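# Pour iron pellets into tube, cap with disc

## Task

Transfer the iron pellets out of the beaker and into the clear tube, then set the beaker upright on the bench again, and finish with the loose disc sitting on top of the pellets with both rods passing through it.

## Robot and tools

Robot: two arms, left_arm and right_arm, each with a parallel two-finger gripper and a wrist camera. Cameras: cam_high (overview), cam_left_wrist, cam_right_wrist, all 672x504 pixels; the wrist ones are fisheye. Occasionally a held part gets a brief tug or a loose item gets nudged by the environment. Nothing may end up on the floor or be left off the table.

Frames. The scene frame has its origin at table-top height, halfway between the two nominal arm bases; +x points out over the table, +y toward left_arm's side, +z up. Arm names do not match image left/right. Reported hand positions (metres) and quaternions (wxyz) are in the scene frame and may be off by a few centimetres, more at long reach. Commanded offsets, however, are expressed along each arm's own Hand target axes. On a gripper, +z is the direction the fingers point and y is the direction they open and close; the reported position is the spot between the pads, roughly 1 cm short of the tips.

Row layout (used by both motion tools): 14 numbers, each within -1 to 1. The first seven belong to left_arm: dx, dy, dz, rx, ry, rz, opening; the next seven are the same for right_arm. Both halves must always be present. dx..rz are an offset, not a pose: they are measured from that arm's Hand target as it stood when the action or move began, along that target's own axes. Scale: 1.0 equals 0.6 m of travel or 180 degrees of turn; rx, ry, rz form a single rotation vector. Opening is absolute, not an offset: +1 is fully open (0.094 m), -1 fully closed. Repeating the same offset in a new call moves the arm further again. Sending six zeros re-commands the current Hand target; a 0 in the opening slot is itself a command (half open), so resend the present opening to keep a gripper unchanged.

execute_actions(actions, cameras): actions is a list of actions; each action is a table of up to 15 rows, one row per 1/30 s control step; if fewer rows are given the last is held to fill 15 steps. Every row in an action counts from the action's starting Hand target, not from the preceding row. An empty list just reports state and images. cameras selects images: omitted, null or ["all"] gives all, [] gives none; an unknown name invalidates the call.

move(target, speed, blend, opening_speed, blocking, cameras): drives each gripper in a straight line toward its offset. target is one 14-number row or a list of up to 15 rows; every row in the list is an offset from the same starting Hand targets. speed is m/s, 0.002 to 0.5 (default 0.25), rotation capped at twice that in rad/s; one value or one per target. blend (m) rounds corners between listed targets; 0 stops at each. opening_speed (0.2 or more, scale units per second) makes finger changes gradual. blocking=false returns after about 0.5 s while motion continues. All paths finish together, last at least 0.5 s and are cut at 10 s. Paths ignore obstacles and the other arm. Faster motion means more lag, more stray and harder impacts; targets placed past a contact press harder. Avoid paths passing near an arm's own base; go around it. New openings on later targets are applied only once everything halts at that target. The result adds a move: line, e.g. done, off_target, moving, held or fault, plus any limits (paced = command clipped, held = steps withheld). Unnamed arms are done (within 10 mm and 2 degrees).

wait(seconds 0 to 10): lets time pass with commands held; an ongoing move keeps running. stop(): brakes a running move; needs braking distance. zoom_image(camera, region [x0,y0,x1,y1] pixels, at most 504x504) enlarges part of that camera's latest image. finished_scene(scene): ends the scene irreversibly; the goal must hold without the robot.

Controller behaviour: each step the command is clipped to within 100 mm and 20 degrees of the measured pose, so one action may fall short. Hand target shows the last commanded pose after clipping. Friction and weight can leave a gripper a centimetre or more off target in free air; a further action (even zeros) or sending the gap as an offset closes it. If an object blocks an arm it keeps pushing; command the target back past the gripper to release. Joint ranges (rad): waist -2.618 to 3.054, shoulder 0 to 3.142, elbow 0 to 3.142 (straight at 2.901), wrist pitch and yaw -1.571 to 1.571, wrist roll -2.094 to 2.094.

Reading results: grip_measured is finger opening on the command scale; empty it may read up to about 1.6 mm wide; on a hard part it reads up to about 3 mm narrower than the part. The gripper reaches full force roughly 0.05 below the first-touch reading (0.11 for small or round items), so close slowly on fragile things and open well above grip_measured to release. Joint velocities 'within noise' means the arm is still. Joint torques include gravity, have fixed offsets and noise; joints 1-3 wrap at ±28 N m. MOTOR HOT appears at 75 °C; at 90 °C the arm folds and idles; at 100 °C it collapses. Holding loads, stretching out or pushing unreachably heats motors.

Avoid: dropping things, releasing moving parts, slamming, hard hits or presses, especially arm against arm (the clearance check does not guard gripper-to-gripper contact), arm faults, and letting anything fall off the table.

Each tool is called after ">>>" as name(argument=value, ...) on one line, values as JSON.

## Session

>>> execute_actions(actions=[])

>>> zoom_image(camera="cam_high", region=[200, 100, 540, 420])

Scene clock: 0.00 s.
left_arm: end_effector_position=(+0.4260, +0.3074, +0.1358) grip_measured=+1.000 end_effector_quat_wxyz=(+0.659, -0.063, +0.749, +0.029) | right_arm: end_effector_position=(+0.3694, -0.3503, +0.1808) grip_measured=+1.000 end_effector_quat_wxyz=(+0.690, +0.071, +0.720, +0.012)
Joint positions: left_arm=[-0.008 1.556 0.261 1.162 -0.152 -0.06 0.094] | right_arm=[-0.118 1.526 0.189 1.29 -0.025 0.115 0.094]
Joint velocities: within noise
Joint torques (N m): no reading
Heat: left arm: 23 °C; right arm: 27 °C.
Hand target: left_arm +0.4281, +0.3078, +0.1431; +0.666, -0.067, +0.742, +0.028 | right_arm +0.3714, -0.3499, +0.1900; +0.700, +0.066, +0.711, +0.012
Tool commands: left_gripper/opening=+1.0 right_gripper/opening=+1.0

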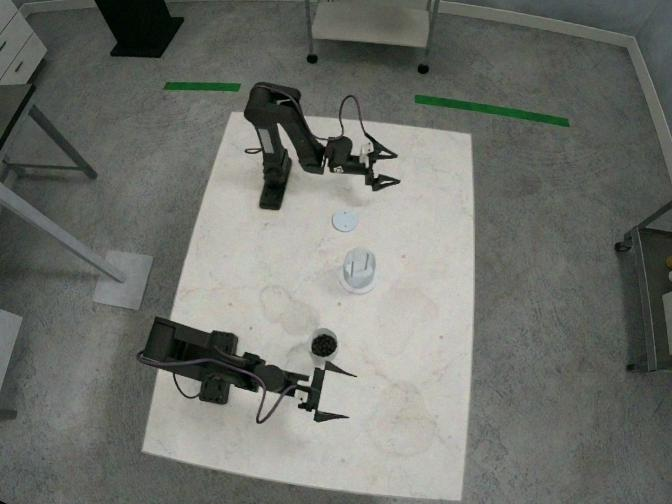

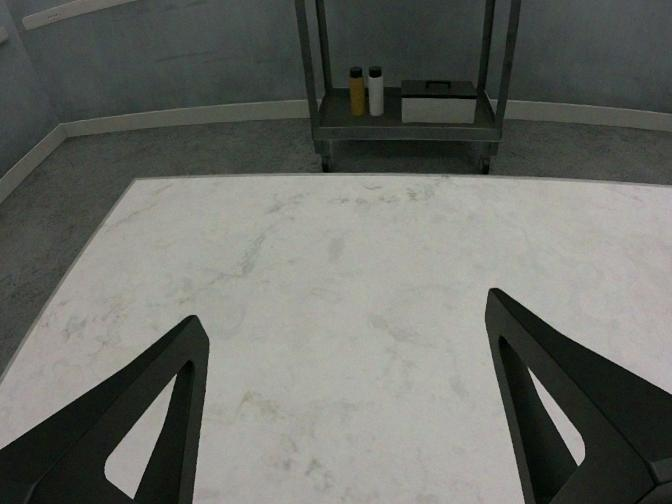

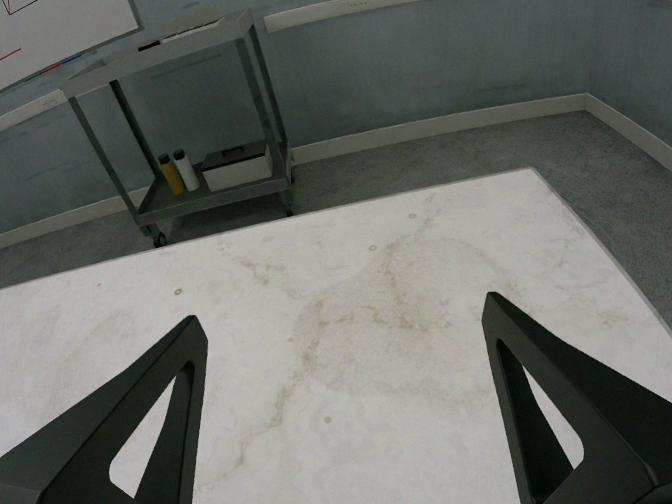

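Scaled by 1.482.

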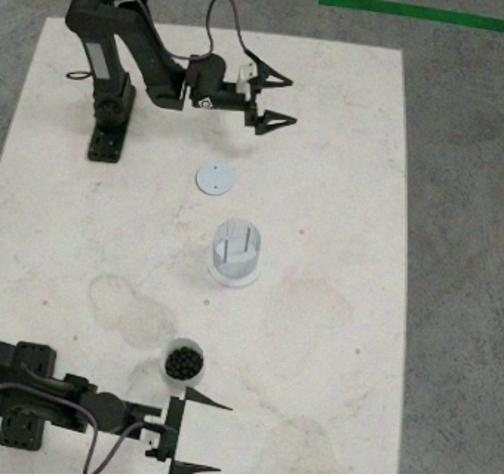

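>>> zoom_image(camera="cam_high", region=[300, 195, 420, 310])

>>> zoom_image(camera="cam_high", region=[270, 300, 390, 415])

Scaled by 4.200.

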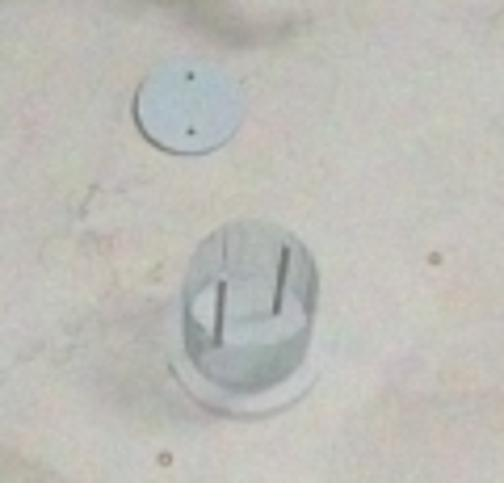

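Scaled by 4.200.

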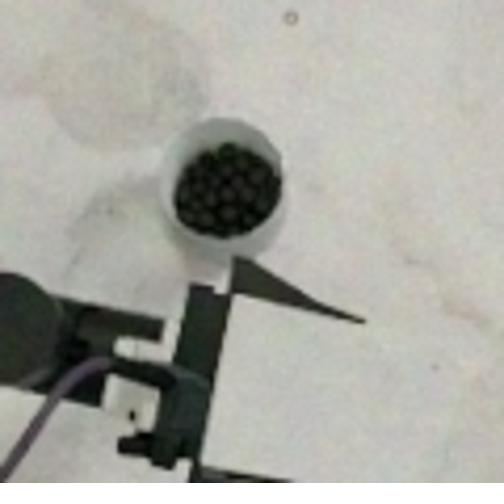

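>>> move(target=[0.0670, -0.1775, -0.2528, -0.0879, 0.4050, -0.0606, 1.0, 0.0677, 0.2052, -0.1645, -0.1074, 0.1669, -0.0666, 1.0], speed=0.45, cameras=["cam_left_wrist", "cam_right_wrist"])

Scene clock: 12.37 s.
left_arm: end_effector_position=(+0.2851, +0.1826, +0.1198) grip_measured=+1.000 end_effector_quat_wxyz=(+0.080, -0.213, +0.974, +0.020) | right_arm: end_effector_position=(+0.2786, -0.2171, +0.1505) grip_measured=+1.000 end_effector_quat_wxyz=(+0.483, -0.135, +0.862, +0.073)
Joint positions: left_arm=[-0.488 1.46 1.138 -1.154 -0.136 -0.928 0.094] | right_arm=[0.362 0.831 0.32 -0.04 0.059 0.03 0.094]
Joint velocities: within noise
Joint torques (N m): left_arm=[-0.61 -4.45 8.03 0.39 -0.04 -0.14] | right_arm=[0.79 -1.43 8.49 1.34 0.11 0.12]
Heat: left arm: 24 °C; right arm: 28 °C.
Hand target: left_arm +0.2889, +0.1802, +0.1250; +0.082, -0.220, +0.972, +0.019 | right_arm +0.2822, -0.2159, +0.1650; +0.492, -0.129, +0.858, +0.074
Off the commanded pose: left_arm 0.007 m, 1 deg | right_arm 0.015 m, 1 deg.
move: off_target (right_arm); limits=paced
Images, in order (width x height): cam_left_wrist 672x504, cam_right_wrist 672x504.

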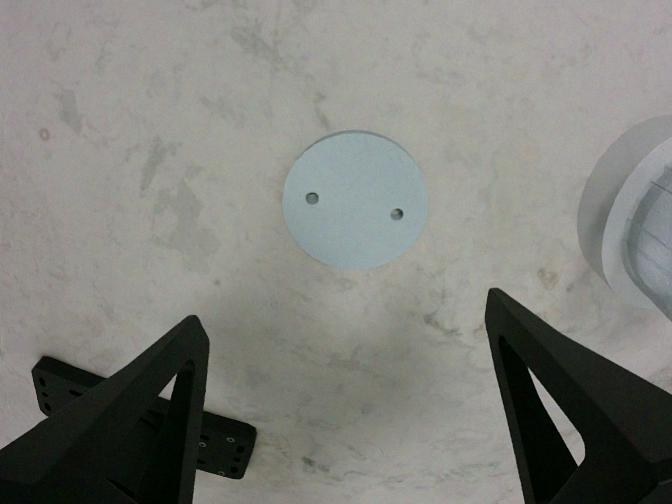

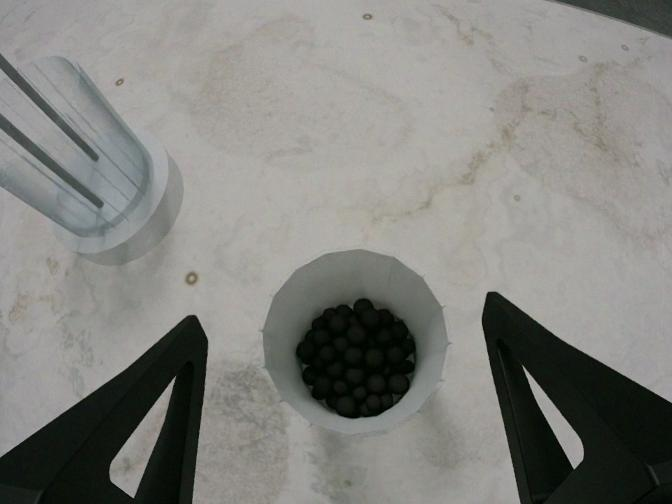

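>>> move(target=[[0.0319, -0.0130, 0.1213, 0, 0, 0, 1.0, 0.0923, -0.0066, 0.0568, 0, 0, 0, 1.0], [0.0405, -0.0130, 0.1714, 0, 0, 0, 1.0, 0.1448, -0.0066, 0.0875, 0, 0, 0, 1.0]], speed=[0.35, 0.12], blend=0.01, cameras=["cam_left_wrist", "cam_right_wrist"])

Scene clock: 19.17 s.
left_arm: end_effector_position=(+0.2832, +0.1713, +0.0227) grip_measured=+1.000 end_effector_quat_wxyz=(+0.077, -0.213, +0.974, +0.019) | right_arm: end_effector_position=(+0.2809, -0.2176, +0.0578) grip_measured=+1.000 end_effector_quat_wxyz=(+0.477, -0.134, +0.865, +0.073)
Joint positions: left_arm=[-0.526 1.589 0.858 -0.752 -0.133 -0.968 0.094] | right_arm=[0.353 1.373 0.06 0.749 0.051 0.03 0.094]
Joint velocities: within noise
Joint torques (N m): left_arm=[-0.54 -4.9 5.14 0.74 -0.08 -0.15] | right_arm=[-0.76 -2.13 2.77 1.95 -0.05 -0.02]
Heat: left arm: 25 °C; right arm: 27 °C.
Hand target: left_arm +0.2863, +0.1703, +0.0196; +0.082, -0.220, +0.972, +0.019 | right_arm +0.2847, -0.2193, +0.0635; +0.492, -0.129, +0.858, +0.074
Off the commanded pose: left_arm 0.004 m, 1 deg | right_arm 0.007 m, 2 deg.
move: done
Images, in order (width x height): cam_left_wrist 672x504, cam_right_wrist 672x504.

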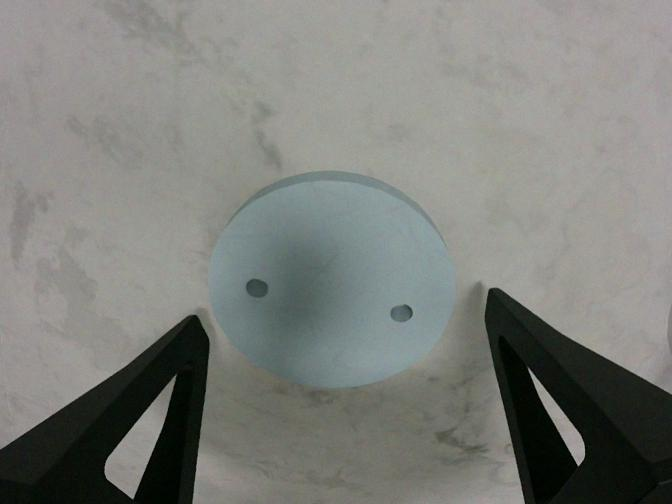

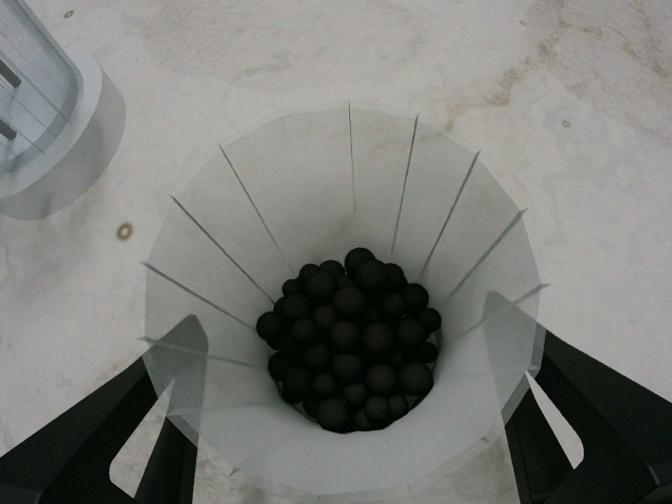

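>>> move(target=[[0, 0.0058, 0.0160, 0, 0, 0, 1.0, 0.0065, 0, 0.0038, 0, 0, 0, 1.0], [0, 0.0058, 0.0160, 0, 0, 0, 0.5, 0.0065, 0, 0.0038, 0, 0, 0, 0.5], [-0.0505, 0.0058, -0.2956, 0, 0, 0, 0.5, -0.1653, 0, -0.0969, 0, 0, 0, 0.5]], speed=[0.08, 0.08, 0.3], opening_speed=0.8, cameras=["cam_left_wrist", "cam_right_wrist", "cam_high"])

Scene clock: 26.93 s.
left_arm: end_effector_position=(+0.2832, +0.1717, +0.1958) grip_measured=+0.637 end_effector_quat_wxyz=(+0.080, -0.214, +0.973, +0.016) | right_arm: end_effector_position=(+0.2718, -0.2235, +0.1446) grip_measured=+0.647 end_effector_quat_wxyz=(+0.450, -0.134, +0.880, +0.065)
Joint positions: left_arm=[-0.525 1.491 1.47 -1.455 -0.133 -0.968 0.077] | right_arm=[0.345 0.827 0.358 -0.158 0.051 0.029 0.077]
Joint velocities: within noise
Joint torques (N m): left_arm=[-0.03 -5.03 7.01 0.47 -0.09 -0.03] | right_arm=[-0.44 -2.56 9.36 1.72 -0.05 -0.05]
Heat: left arm: 25 °C; right arm: 27 °C.
Hand target: left_arm +0.2848, +0.1734, +0.1995; +0.082, -0.220, +0.972, +0.019 | right_arm +0.2846, -0.2193, +0.1784; +0.492, -0.129, +0.858, +0.074
Off the commanded pose: left_arm 0.004 m, 1 deg | right_arm 0.036 m, 6 deg.
move: off_target (right_arm)

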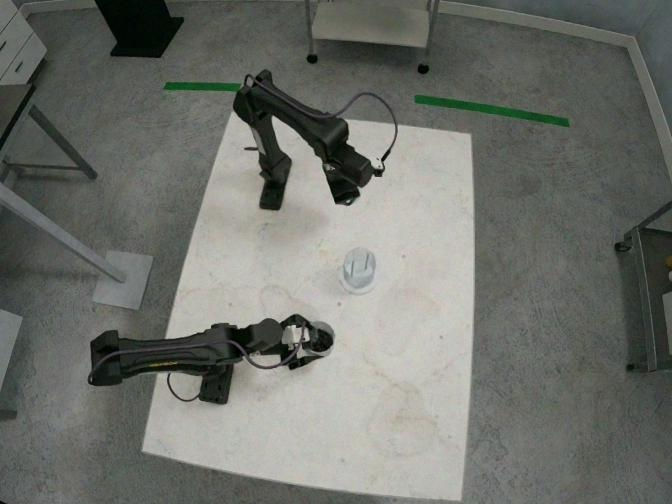

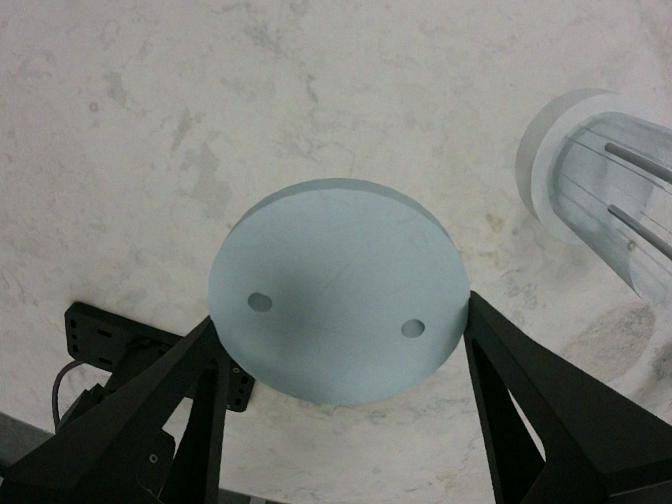

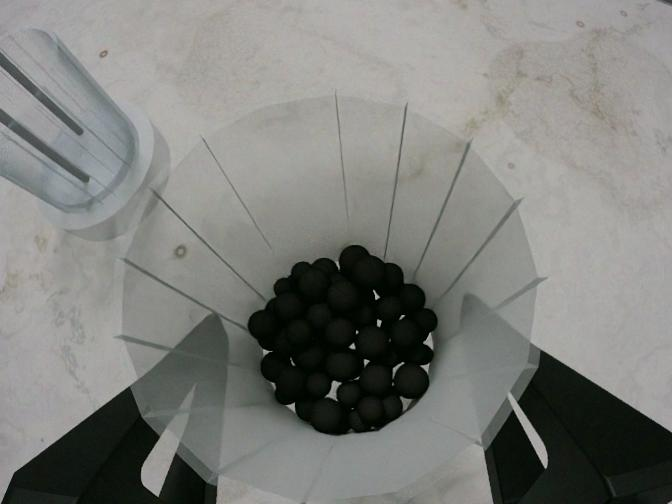

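>>> execute_actions(actions=[])

Scene clock: 30.40 s.
left_arm: end_effector_position=(+0.2832, +0.1717, +0.1958) grip_measured=+0.637 end_effector_quat_wxyz=(+0.080, -0.214, +0.973, +0.016) | right_arm: end_effector_position=(+0.2718, -0.2235, +0.1446) grip_measured=+0.647 end_effector_quat_wxyz=(+0.450, -0.134, +0.880, +0.065)
Joint positions: left_arm=[-0.525 1.491 1.47 -1.455 -0.133 -0.968 0.077] | right_arm=[0.345 0.827 0.358 -0.158 0.051 0.029 0.077]
Joint velocities: within noise
Joint torques (N m): left_arm=[0.06 -5.22 7.02 0.42 -0.11 -0.06] | right_arm=[-0.55 -2.56 9.4 1.72 -0.05 -0.02]
Heat: left arm: 25 °C; right arm: 27 °C.
Hand target: left_arm +0.2848, +0.1734, +0.1995; +0.082, -0.220, +0.972, +0.019 | right_arm +0.2846, -0.2193, +0.1784; +0.492, -0.129, +0.858, +0.074
Tool commands: left_gripper/opening=+0.5 right_gripper/opening=+0.5
Off the commanded pose: left_arm 0.004 m, 1 deg | right_arm 0.036 m, 6 deg.

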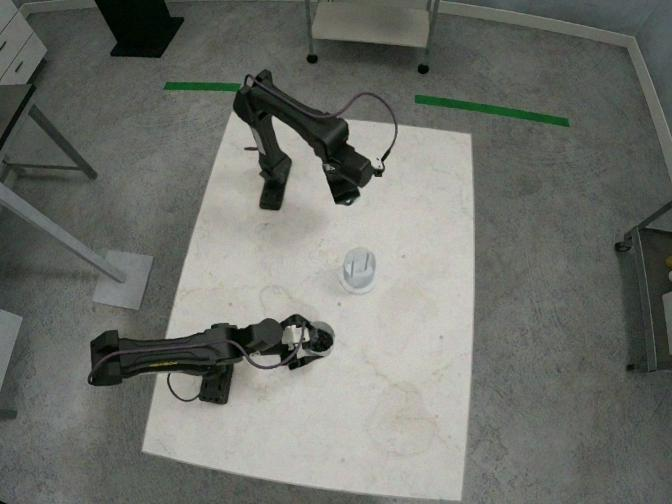

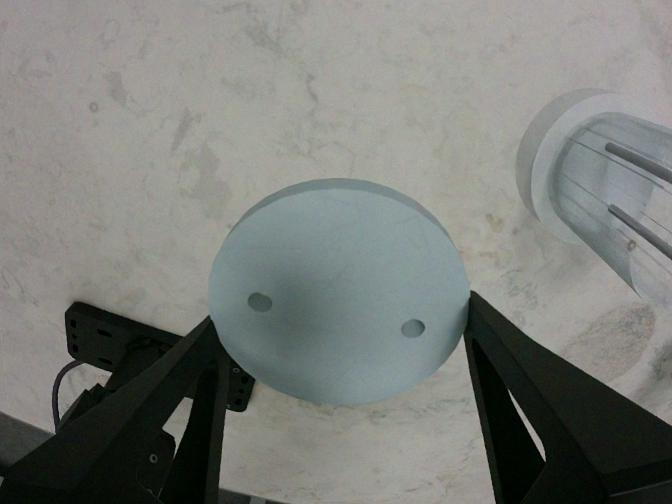

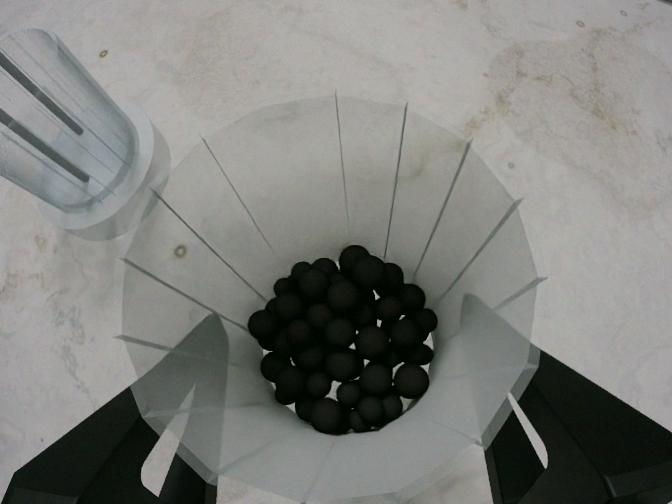

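>>> move(target=[0,0,0,0,0,0,0.5,-0.1608,0.1678,0.2415,0.0373,-0.063,-0.1999,0.5], speed=0.3)

Scene clock: 37.07 s.
left_arm: end_effector_position=(+0.2832, +0.1717, +0.1958) grip_measured=+0.637 end_effector_quat_wxyz=(+0.080, -0.214, +0.973, +0.016) | right_arm: end_effector_position=(+0.3984, -0.0832, +0.1470) grip_measured=+0.647 end_effector_quat_wxyz=(+0.516, -0.385, +0.756, -0.117)
Joint positions: left_arm=[-0.525 1.491 1.47 -1.455 -0.133 -0.968 0.077] | right_arm=[0.656 1.694 0.783 0.419 0.376 -0.5 0.077]
Joint velocities: within noise
Joint torques (N m): left_arm=[0.1 -5.19 7.19 0.42 -0.12 -0.04] | right_arm=[0.05 -7.5 8.42 2.5 0.3 -0.09]
Heat: left arm: 25 °C; right arm: 27 °C.
Hand target: left_arm +0.2848, +0.1734, +0.1995; +0.082, -0.220, +0.972, +0.019 | right_arm +0.4210, -0.0718, +0.1884; +0.578, -0.351, +0.727, -0.119
Off the commanded pose: left_arm 0.004 m, 1 deg | right_arm 0.049 m, 9 deg.
move: off_target (right_arm)

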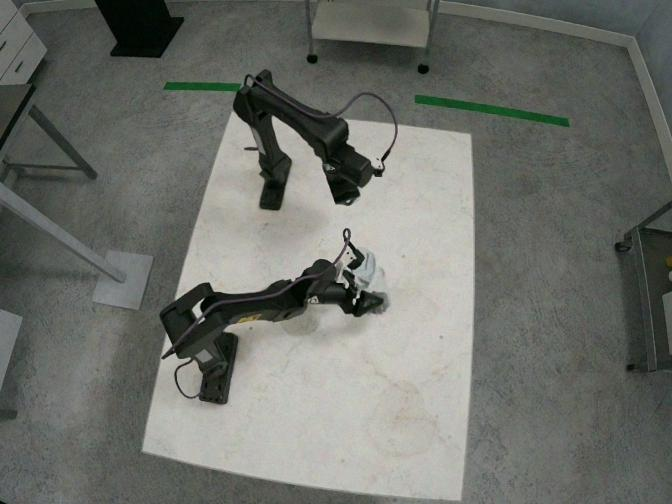

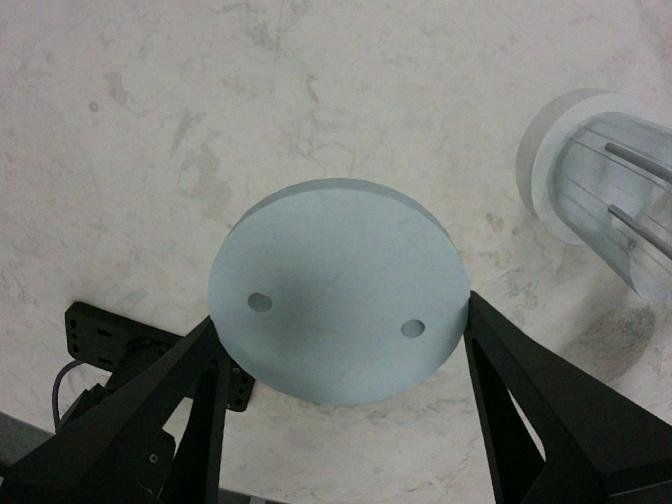

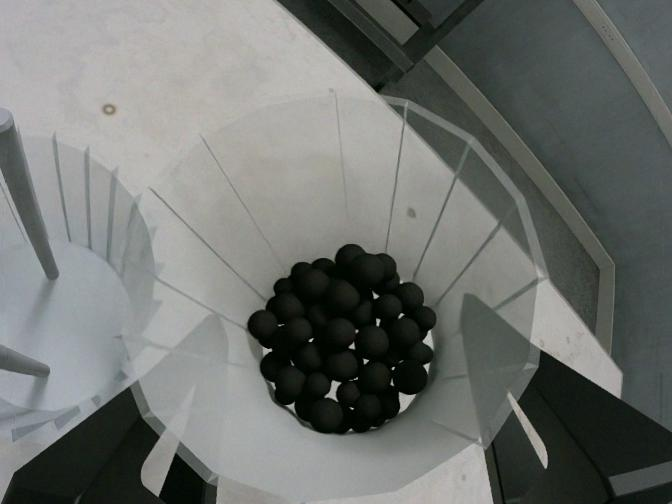

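>>> move(target=[0,0,0,0,0,0,0.5,-0.0247,0.0018,-0.0057,0.06,-0.0135,-0.1246,0.5], speed=0.3, cameras=["cam_right_wrist", "cam_high"])

Scene clock: 42.37 s.
left_arm: end_effector_position=(+0.2832, +0.1717, +0.1958) grip_measured=+0.637 end_effector_quat_wxyz=(+0.080, -0.214, +0.973, +0.016) | right_arm: end_effector_position=(+0.4093, -0.0667, +0.1706) grip_measured=+0.647 end_effector_quat_wxyz=(+0.544, -0.474, +0.632, -0.284)
Joint positions: left_arm=[-0.525 1.491 1.47 -1.455 -0.133 -0.968 0.077] | right_arm=[0.732 1.793 0.784 0.712 0.562 -0.964 0.077]
Joint velocities: within noise
Joint torques (N m): left_arm=[0.01 -5.2 7.25 0.47 -0.12 -0.09] | right_arm=[0.35 -7.95 6.08 2.55 0.28 -0.07]
Heat: left arm: 25 °C; right arm: 29 °C.
Hand target: left_arm +0.2848, +0.1734, +0.1995; +0.082, -0.220, +0.972, +0.019 | right_arm +0.4187, -0.0623, +0.2001; +0.590, -0.432, +0.618, -0.289
Off the commanded pose: left_arm 0.004 m, 1 deg | right_arm 0.031 m, 7 deg.
move: off_target (right_arm)
Images, in order (width x height): cam_high 672x504, cam_right_wrist 672x504.

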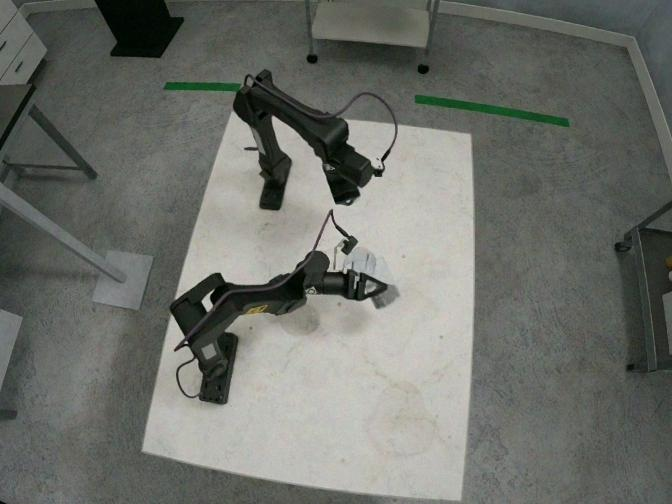

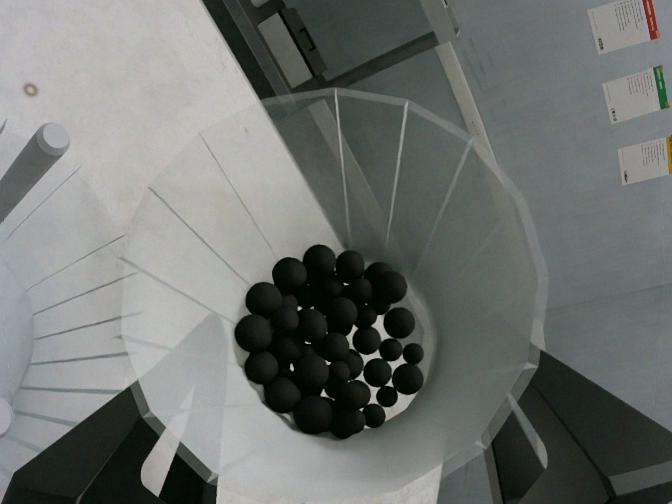

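>>> move(target=[0,0,0,0,0,0,0.5,-0.0158,0.0055,-0.0382,0.06,-0.004,-0.1246,0.5], speed=0.25, cameras=["cam_right_wrist", "cam_high"])

Scene clock: 47.17 s.
left_arm: end_effector_position=(+0.2832, +0.1717, +0.1958) grip_measured=+0.637 end_effector_quat_wxyz=(+0.080, -0.214, +0.973, +0.016) | right_arm: end_effector_position=(+0.3946, -0.0543, +0.1924) grip_measured=+0.647 end_effector_quat_wxyz=(+0.544, -0.514, +0.493, -0.444)
Joint positions: left_arm=[-0.525 1.491 1.47 -1.455 -0.133 -0.968 0.077] | right_arm=[0.818 1.913 0.72 1.174 0.708 -1.479 0.077]
Joint velocities: within noise
Joint torques (N m): left_arm=[0.29 -5.09 6.98 0.44 -0.14 -0.04] | right_arm=[0.42 -7.58 3.7 2.28 0.12 -0.11]
Heat: left arm: 25 °C; right arm: 30 °C.
Hand target: left_arm +0.2848, +0.1734, +0.1995; +0.082, -0.220, +0.972, +0.019 | right_arm +0.3950, -0.0559, +0.2049; +0.564, -0.489, +0.489, -0.451
Off the commanded pose: left_arm 0.004 m, 1 deg | right_arm 0.013 m, 4 deg.
move: off_target (right_arm)
Images, in order (width x height): cam_high 672x504, cam_right_wrist 672x504.

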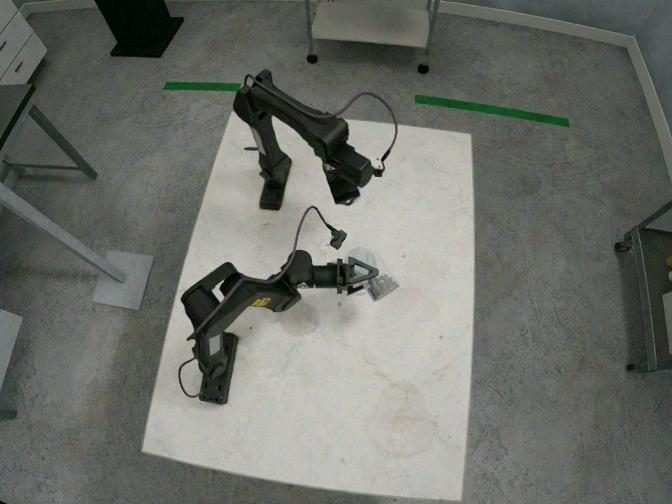

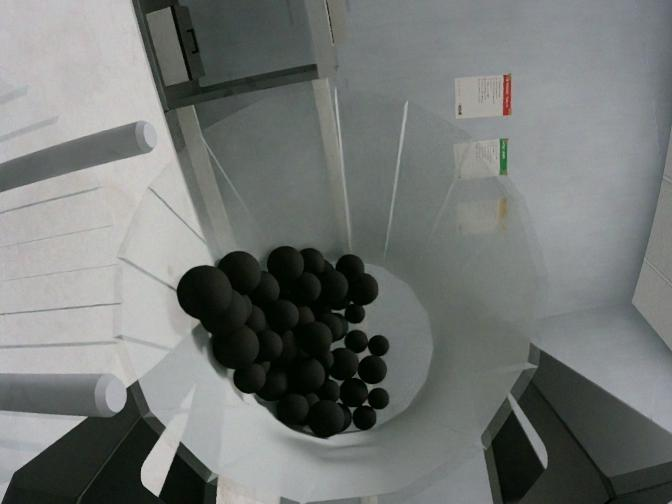

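>>> move(target=[0,0,0,0,0,0,0.5,-0.0295,-0.0125,-0.0112,0.0804,-0.0148,-0.1322,0.5], speed=0.2, cameras=["cam_right_wrist", "cam_high"])

Scene clock: 53.50 s.
left_arm: end_effector_position=(+0.2832, +0.1717, +0.1958) grip_measured=+0.637 end_effector_quat_wxyz=(+0.080, -0.214, +0.973, +0.016) | right_arm: end_effector_position=(+0.3905, -0.0434, +0.2068) grip_measured=+0.647 end_effector_quat_wxyz=(-0.485, +0.565, -0.330, +0.580)
Joint positions: left_arm=[-0.525 1.491 1.47 -1.455 -0.133 -0.968 0.077] | right_arm=[0.827 2.029 0.717 1.496 0.663 -2.03 0.077]
Joint velocities: within noise
Joint torques (N m): left_arm=[0.08 -5.11 7.34 0.41 -0.07 -0.1] | right_arm=[0.46 -8.24 2.88 2 -0.15 -0.01]
Heat: left arm: 25 °C; right arm: 30 °C.
Hand target: left_arm +0.2848, +0.1734, +0.1995; +0.082, -0.220, +0.972, +0.019 | right_arm +0.3861, -0.0401, +0.2140; -0.527, +0.515, -0.305, +0.604
Off the commanded pose: left_arm 0.004 m, 1 deg | right_arm 0.009 m, 8 deg.
joint sent to its limit (right arm) — joint 4 (wrist pitch), upper limit. The joint targets are off in position and orientation.
move: off_target (right_arm)
Images, in order (width x height): cam_high 672x504, cam_right_wrist 672x504.

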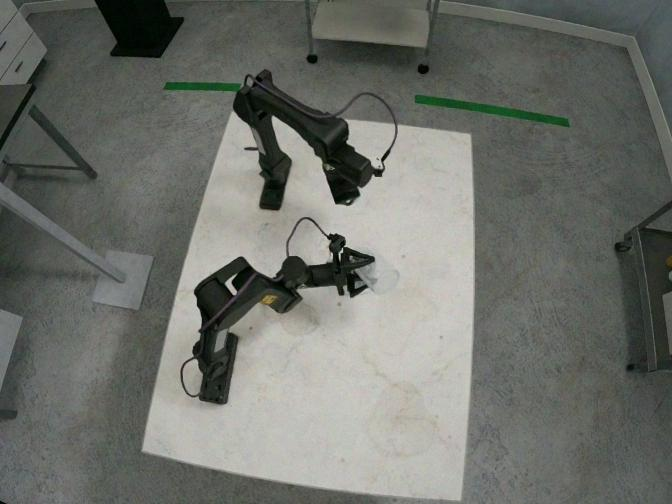

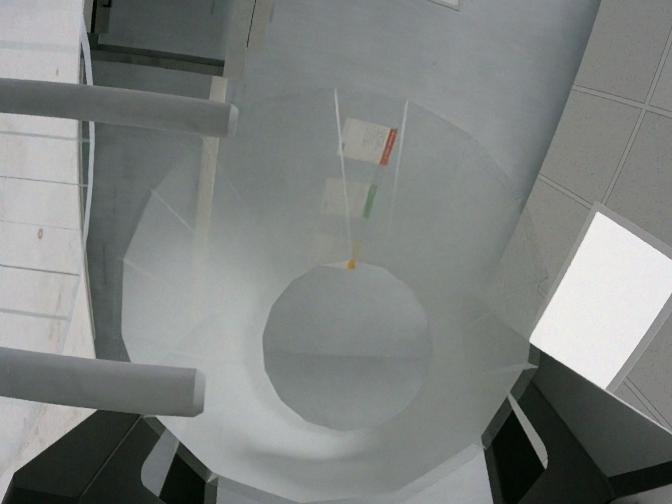

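>>> move(target=[[0,0,0,0,0,0,0.5,0.108,0.0085,0.0598,-0.1149,0.0211,0.1889,0.5],[0.0242,-0.348,-0.005,0.062,0.0014,0.3687,0.5,0.201,0.1868,-0.2252,-0.2685,0.1406,0.5581,0.5]], speed=[0.3,0.4], blend=[0.03,0])

Scene clock: 60.40 s.
left_arm: end_effector_position=(+0.3605, -0.0179, +0.2020) grip_measured=+0.637 end_effector_quat_wxyz=(+0.086, +0.346, +0.934, -0.032) | right_arm: end_effector_position=(+0.3048, -0.2051, +0.1035) grip_measured=+0.646 end_effector_quat_wxyz=(+0.486, -0.140, +0.860, +0.069)
Joint positions: left_arm=[-0.755 2.168 2.353 -1.573 -0.012 -0.06 0.077] | right_arm=[0.374 1.198 0.237 0.414 0.073 0.024 0.077]
Joint velocities: within noise
Joint torques (N m): left_arm=[-0.47 -9.77 7.72 0.59 0.11 0.08] | right_arm=[-0.68 -5.15 4.68 1.45 -0.04 0.19]
Heat: left arm: 25 °C; right arm: 30 °C.
Hand target: left_arm +0.3614, -0.0214, +0.2000; +0.077, +0.355, +0.931, -0.029 | right_arm +0.3051, -0.2073, +0.1099; +0.492, -0.129, +0.858, +0.074
Off the commanded pose: left_arm 0.004 m, 2 deg | right_arm 0.007 m, 2 deg.
joint sent to its limit (left arm) — joint 4 (wrist pitch), lower limit. The joint targets are off in position, not in orientation.
move: done

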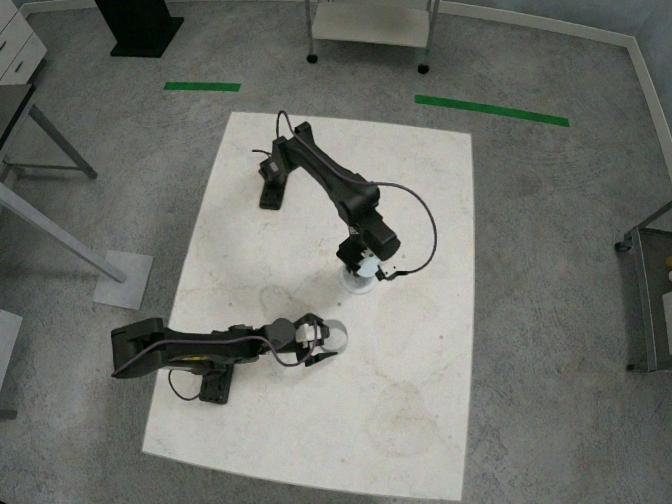

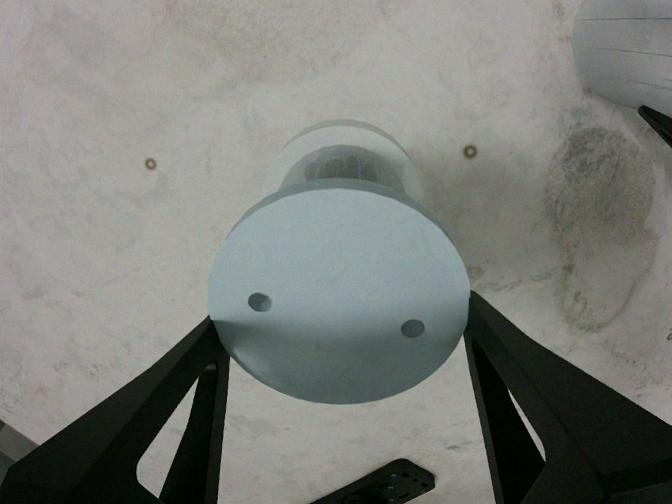

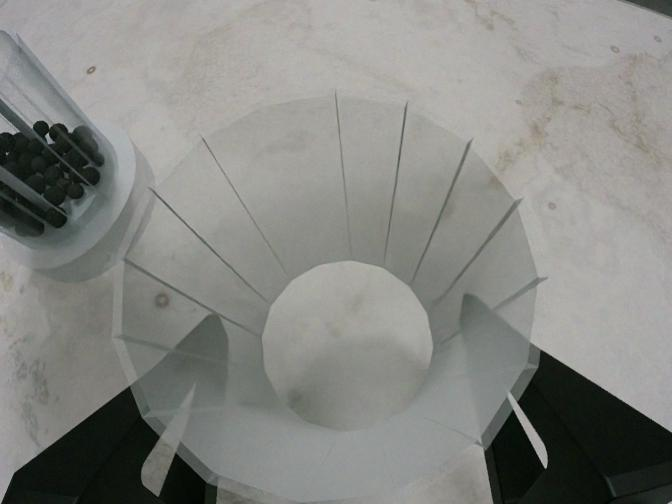

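>>> move(target=[[0,0,0,0,0,0,0.5,0.0504,0,0.0295,0,0,0,0.5],[0,0,0,0,0,0,0.5,0.0732,0,0.0429,0,0,0,0.5],[0,0,0,0,0,0,0.5,0.0732,0,0.0429,0,0,0,1.0],[0,0,0,0,0,0,0.5,-0.0504,0,-0.0295,0,0,0,1.0],[0,0,0,0,0,0,0.5,-0.0785,0.1107,-0.0995,-0.1658,-0.2231,-0.0715,1.0]], speed=[0.2,0.06,0.1,0.2,0.4], blend=[0.01,0,0,0.02,0], opening_speed=0.7, blocking=false)

>>> zoom_image(camera="cam_left_wrist", region=[220, 250, 460, 370])

Scene clock: 62.87 s.
left_arm: end_effector_position=(+0.3605, -0.0179, +0.2020) grip_measured=+0.637 end_effector_quat_wxyz=(+0.086, +0.346, +0.934, -0.032) | right_arm: end_effector_position=(+0.2987, -0.2078, +0.0539) grip_measured=+0.646 end_effector_quat_wxyz=(+0.463, -0.136, +0.873, +0.067)
Joint positions: left_arm=[-0.755 2.168 2.353 -1.573 -0.012 -0.06 0.077] | right_arm=[0.373 1.473 0.155 0.718 0.071 0.038 0.077]
Joint velocities: left_arm=[within noise] | right_arm=[-0.007 0.525 -0.076 0.886 -0.051 -0.007 0]
Joint torques (N m): left_arm=[-0.61 -9.68 7.72 0.63 0.07 0.11] | right_arm=[-0.94 -2.54 2.28 1.41 0.02 0.03]
Heat: left arm: 25 °C; right arm: 30 °C.
Hand target: left_arm +0.3614, -0.0214, +0.2000; +0.077, +0.355, +0.931, -0.029 | right_arm +0.3052, -0.2073, +0.0590; +0.492, -0.129, +0.858, +0.074
Tool commands: left_gripper/opening=+0.5 right_gripper/opening=+0.5
Off the commanded pose: left_arm 0.004 m, 2 deg | right_arm 0.144 m, 55 deg.
joint sent to its limit (left arm) — joint 4 (wrist pitch), lower limit.
move: running; path passed 2 of 5 targets; target 3's new opening was not sent; blend cut to 0.0079 m at target 1

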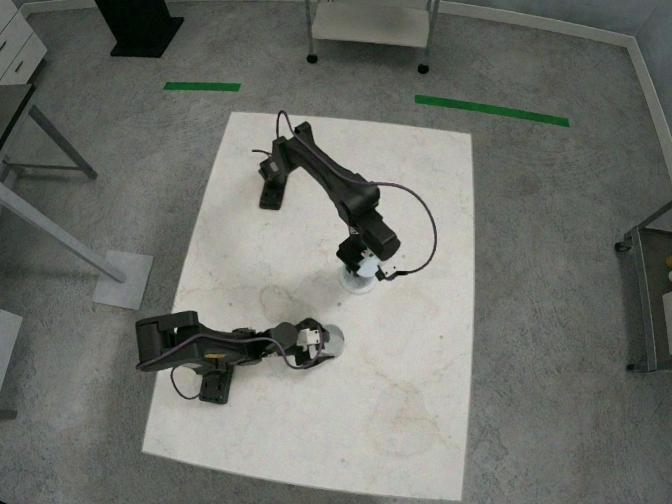

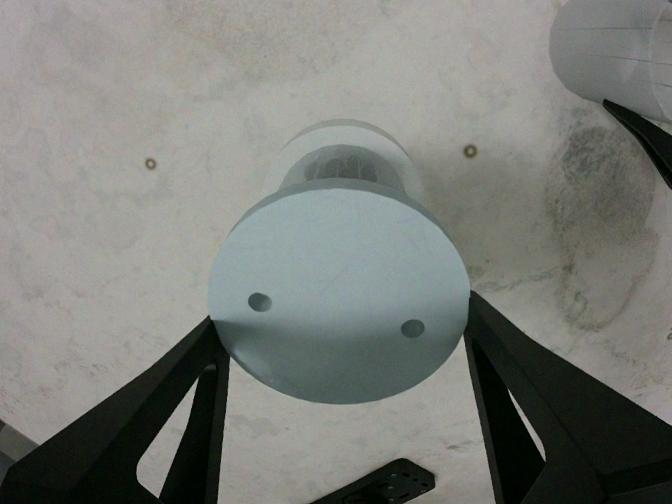

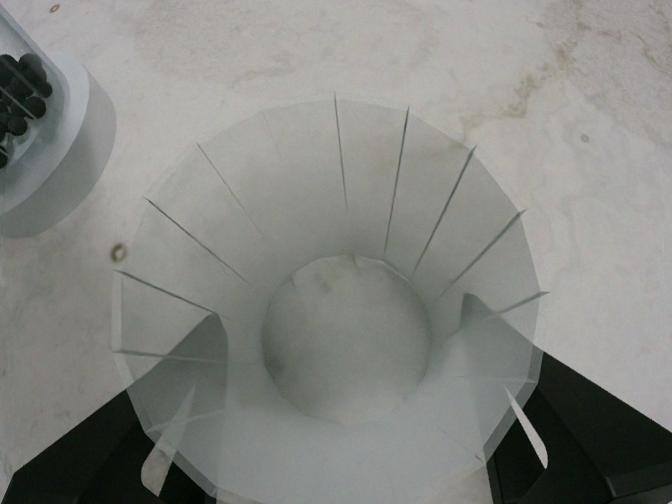

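Scaled by 2.100 from the camera's 672x504 image, which has a finer 960x720 frame.

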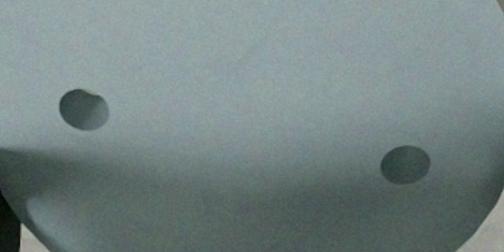

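>>> wait(seconds=4, cameras=["cam_right_wrist", "cam_high", "cam_left_wrist"])

>>> zoom_image(camera="cam_right_wrist", region=[160, 60, 360, 260])

Scene clock: 66.83 s.
left_arm: end_effector_position=(+0.3605, -0.0179, +0.2020) grip_measured=+0.637 end_effector_quat_wxyz=(+0.086, +0.347, +0.933, -0.031) | right_arm: end_effector_position=(+0.2605, -0.1503, +0.1755) grip_measured=+0.998 end_effector_quat_wxyz=(+0.654, -0.345, +0.618, +0.268)
Joint positions: left_arm=[-0.755 2.168 2.353 -1.573 -0.012 -0.059 0.077] | right_arm=[0.159 1.528 0.013 1.514 -0.725 -0.122 0.094]
Joint velocities: within noise
Joint torques (N m): left_arm=[-0.64 -9.72 7.73 0.56 0.12 0.1] | right_arm=[-0.5 -2.61 1.98 1.84 -0.1 0.13]
Heat: left arm: 26 °C; right arm: 30 °C.
Hand target: left_arm +0.3614, -0.0214, +0.2000; +0.077, +0.355, +0.931, -0.029 | right_arm +0.2591, -0.1519, +0.1806; +0.709, -0.308, +0.573, +0.273
Tool commands: left_gripper/opening=+0.5 right_gripper/opening=+1.0
Off the commanded pose: left_arm 0.004 m, 2 deg | right_arm 0.006 m, 9 deg.
joint sent to its limit (left arm) — joint 4 (wrist pitch), lower limit. The joint targets are off in position, not in orientation.
joint sent to its limit (right arm) — joint 3 (elbow), lower limit, where the elbow is as bent as it goes; joint 4 (wrist pitch), upper limit. The joint targets are off in orientation, not in position.
earlier move: off_target (right_arm); blend cut to 0.0079 m at target 1
wait: 3.67 of 4 s (the move ended)

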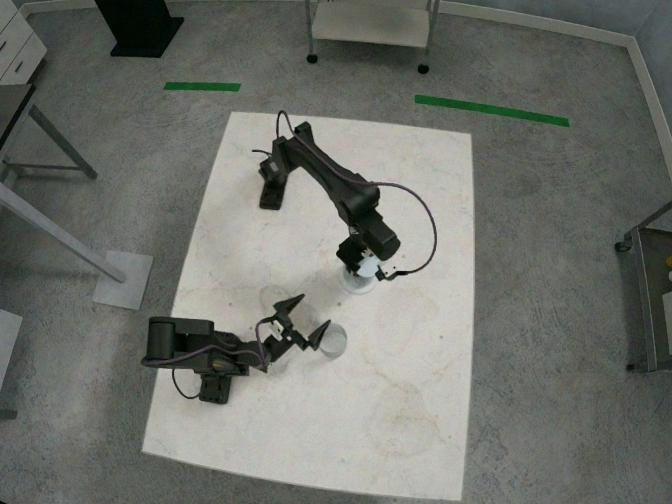

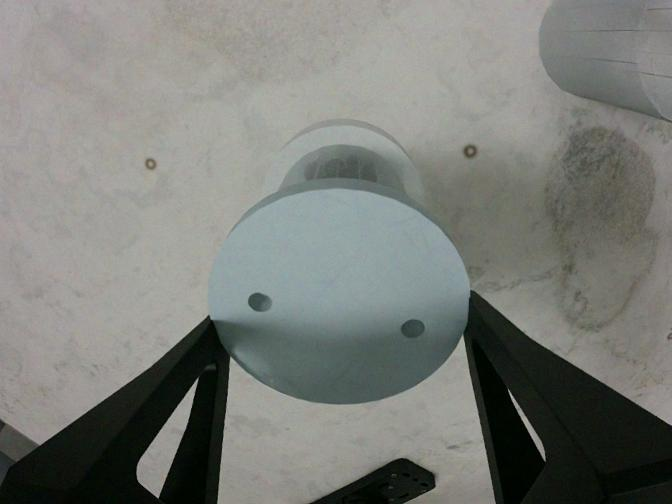

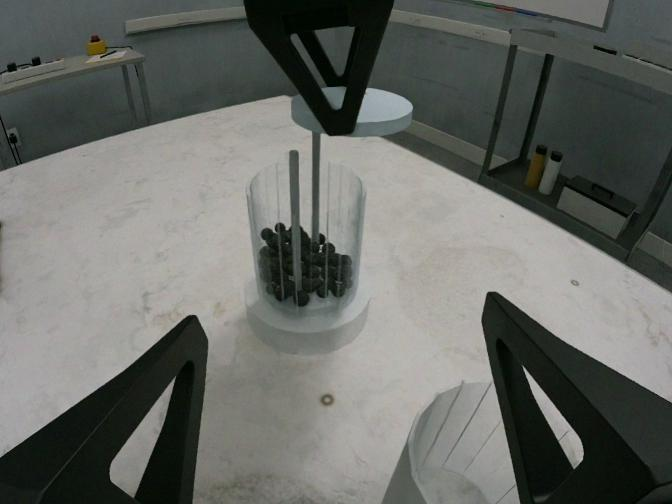

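Scaled by 2.520 from the camera's 672x504 image, which has a finer 960x720 frame.

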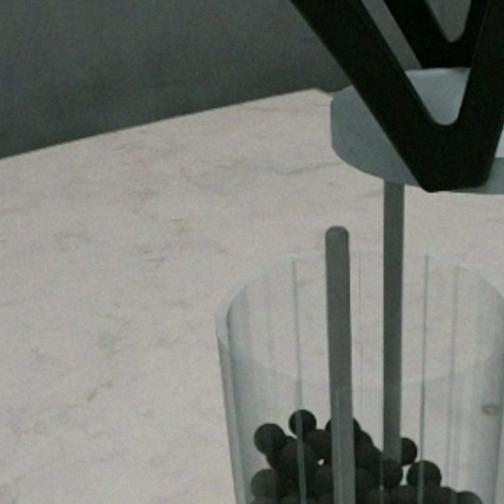

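>>> zoom_image(camera="cam_left_wrist", region=[240, 285, 280, 315])

>>> zoom_image(camera="cam_left_wrist", region=[393, 313, 433, 343])

>>> zoom_image(camera="cam_left_wrist", region=[250, 110, 440, 205])

>>> zoom_image(camera="cam_right_wrist", region=[240, 60, 420, 200])

Scaled by 12.600 from the camera's 672x504 image, which has a finer 960x720 frame.

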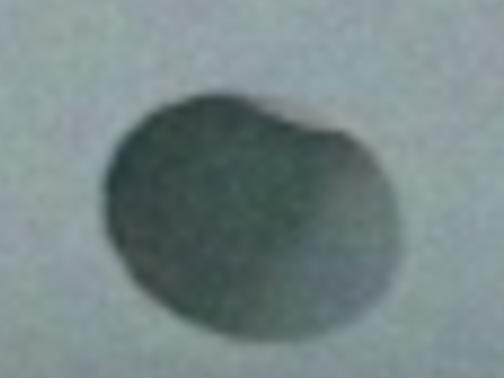

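Scaled by 12.600 from the camera's 672x504 image, which has a finer 960x720 frame.

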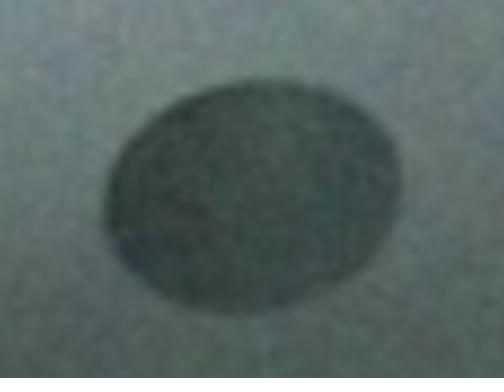

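Scaled by 2.653 from the camera's 672x504 image, which has a finer 960x720 frame.

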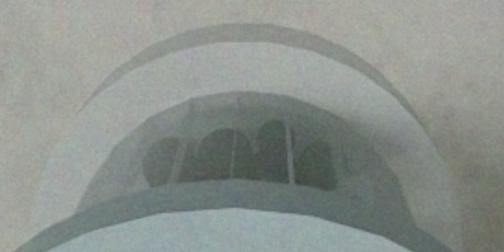

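Scaled by 2.800 from the camera's 672x504 image, which has a finer 960x720 frame.

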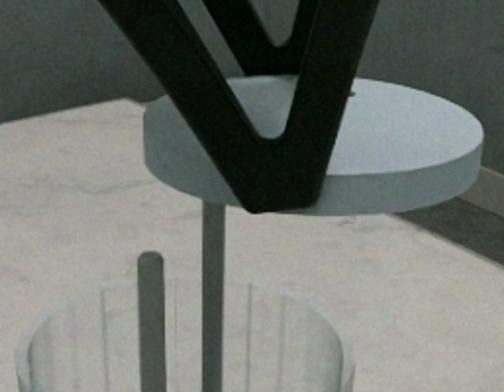

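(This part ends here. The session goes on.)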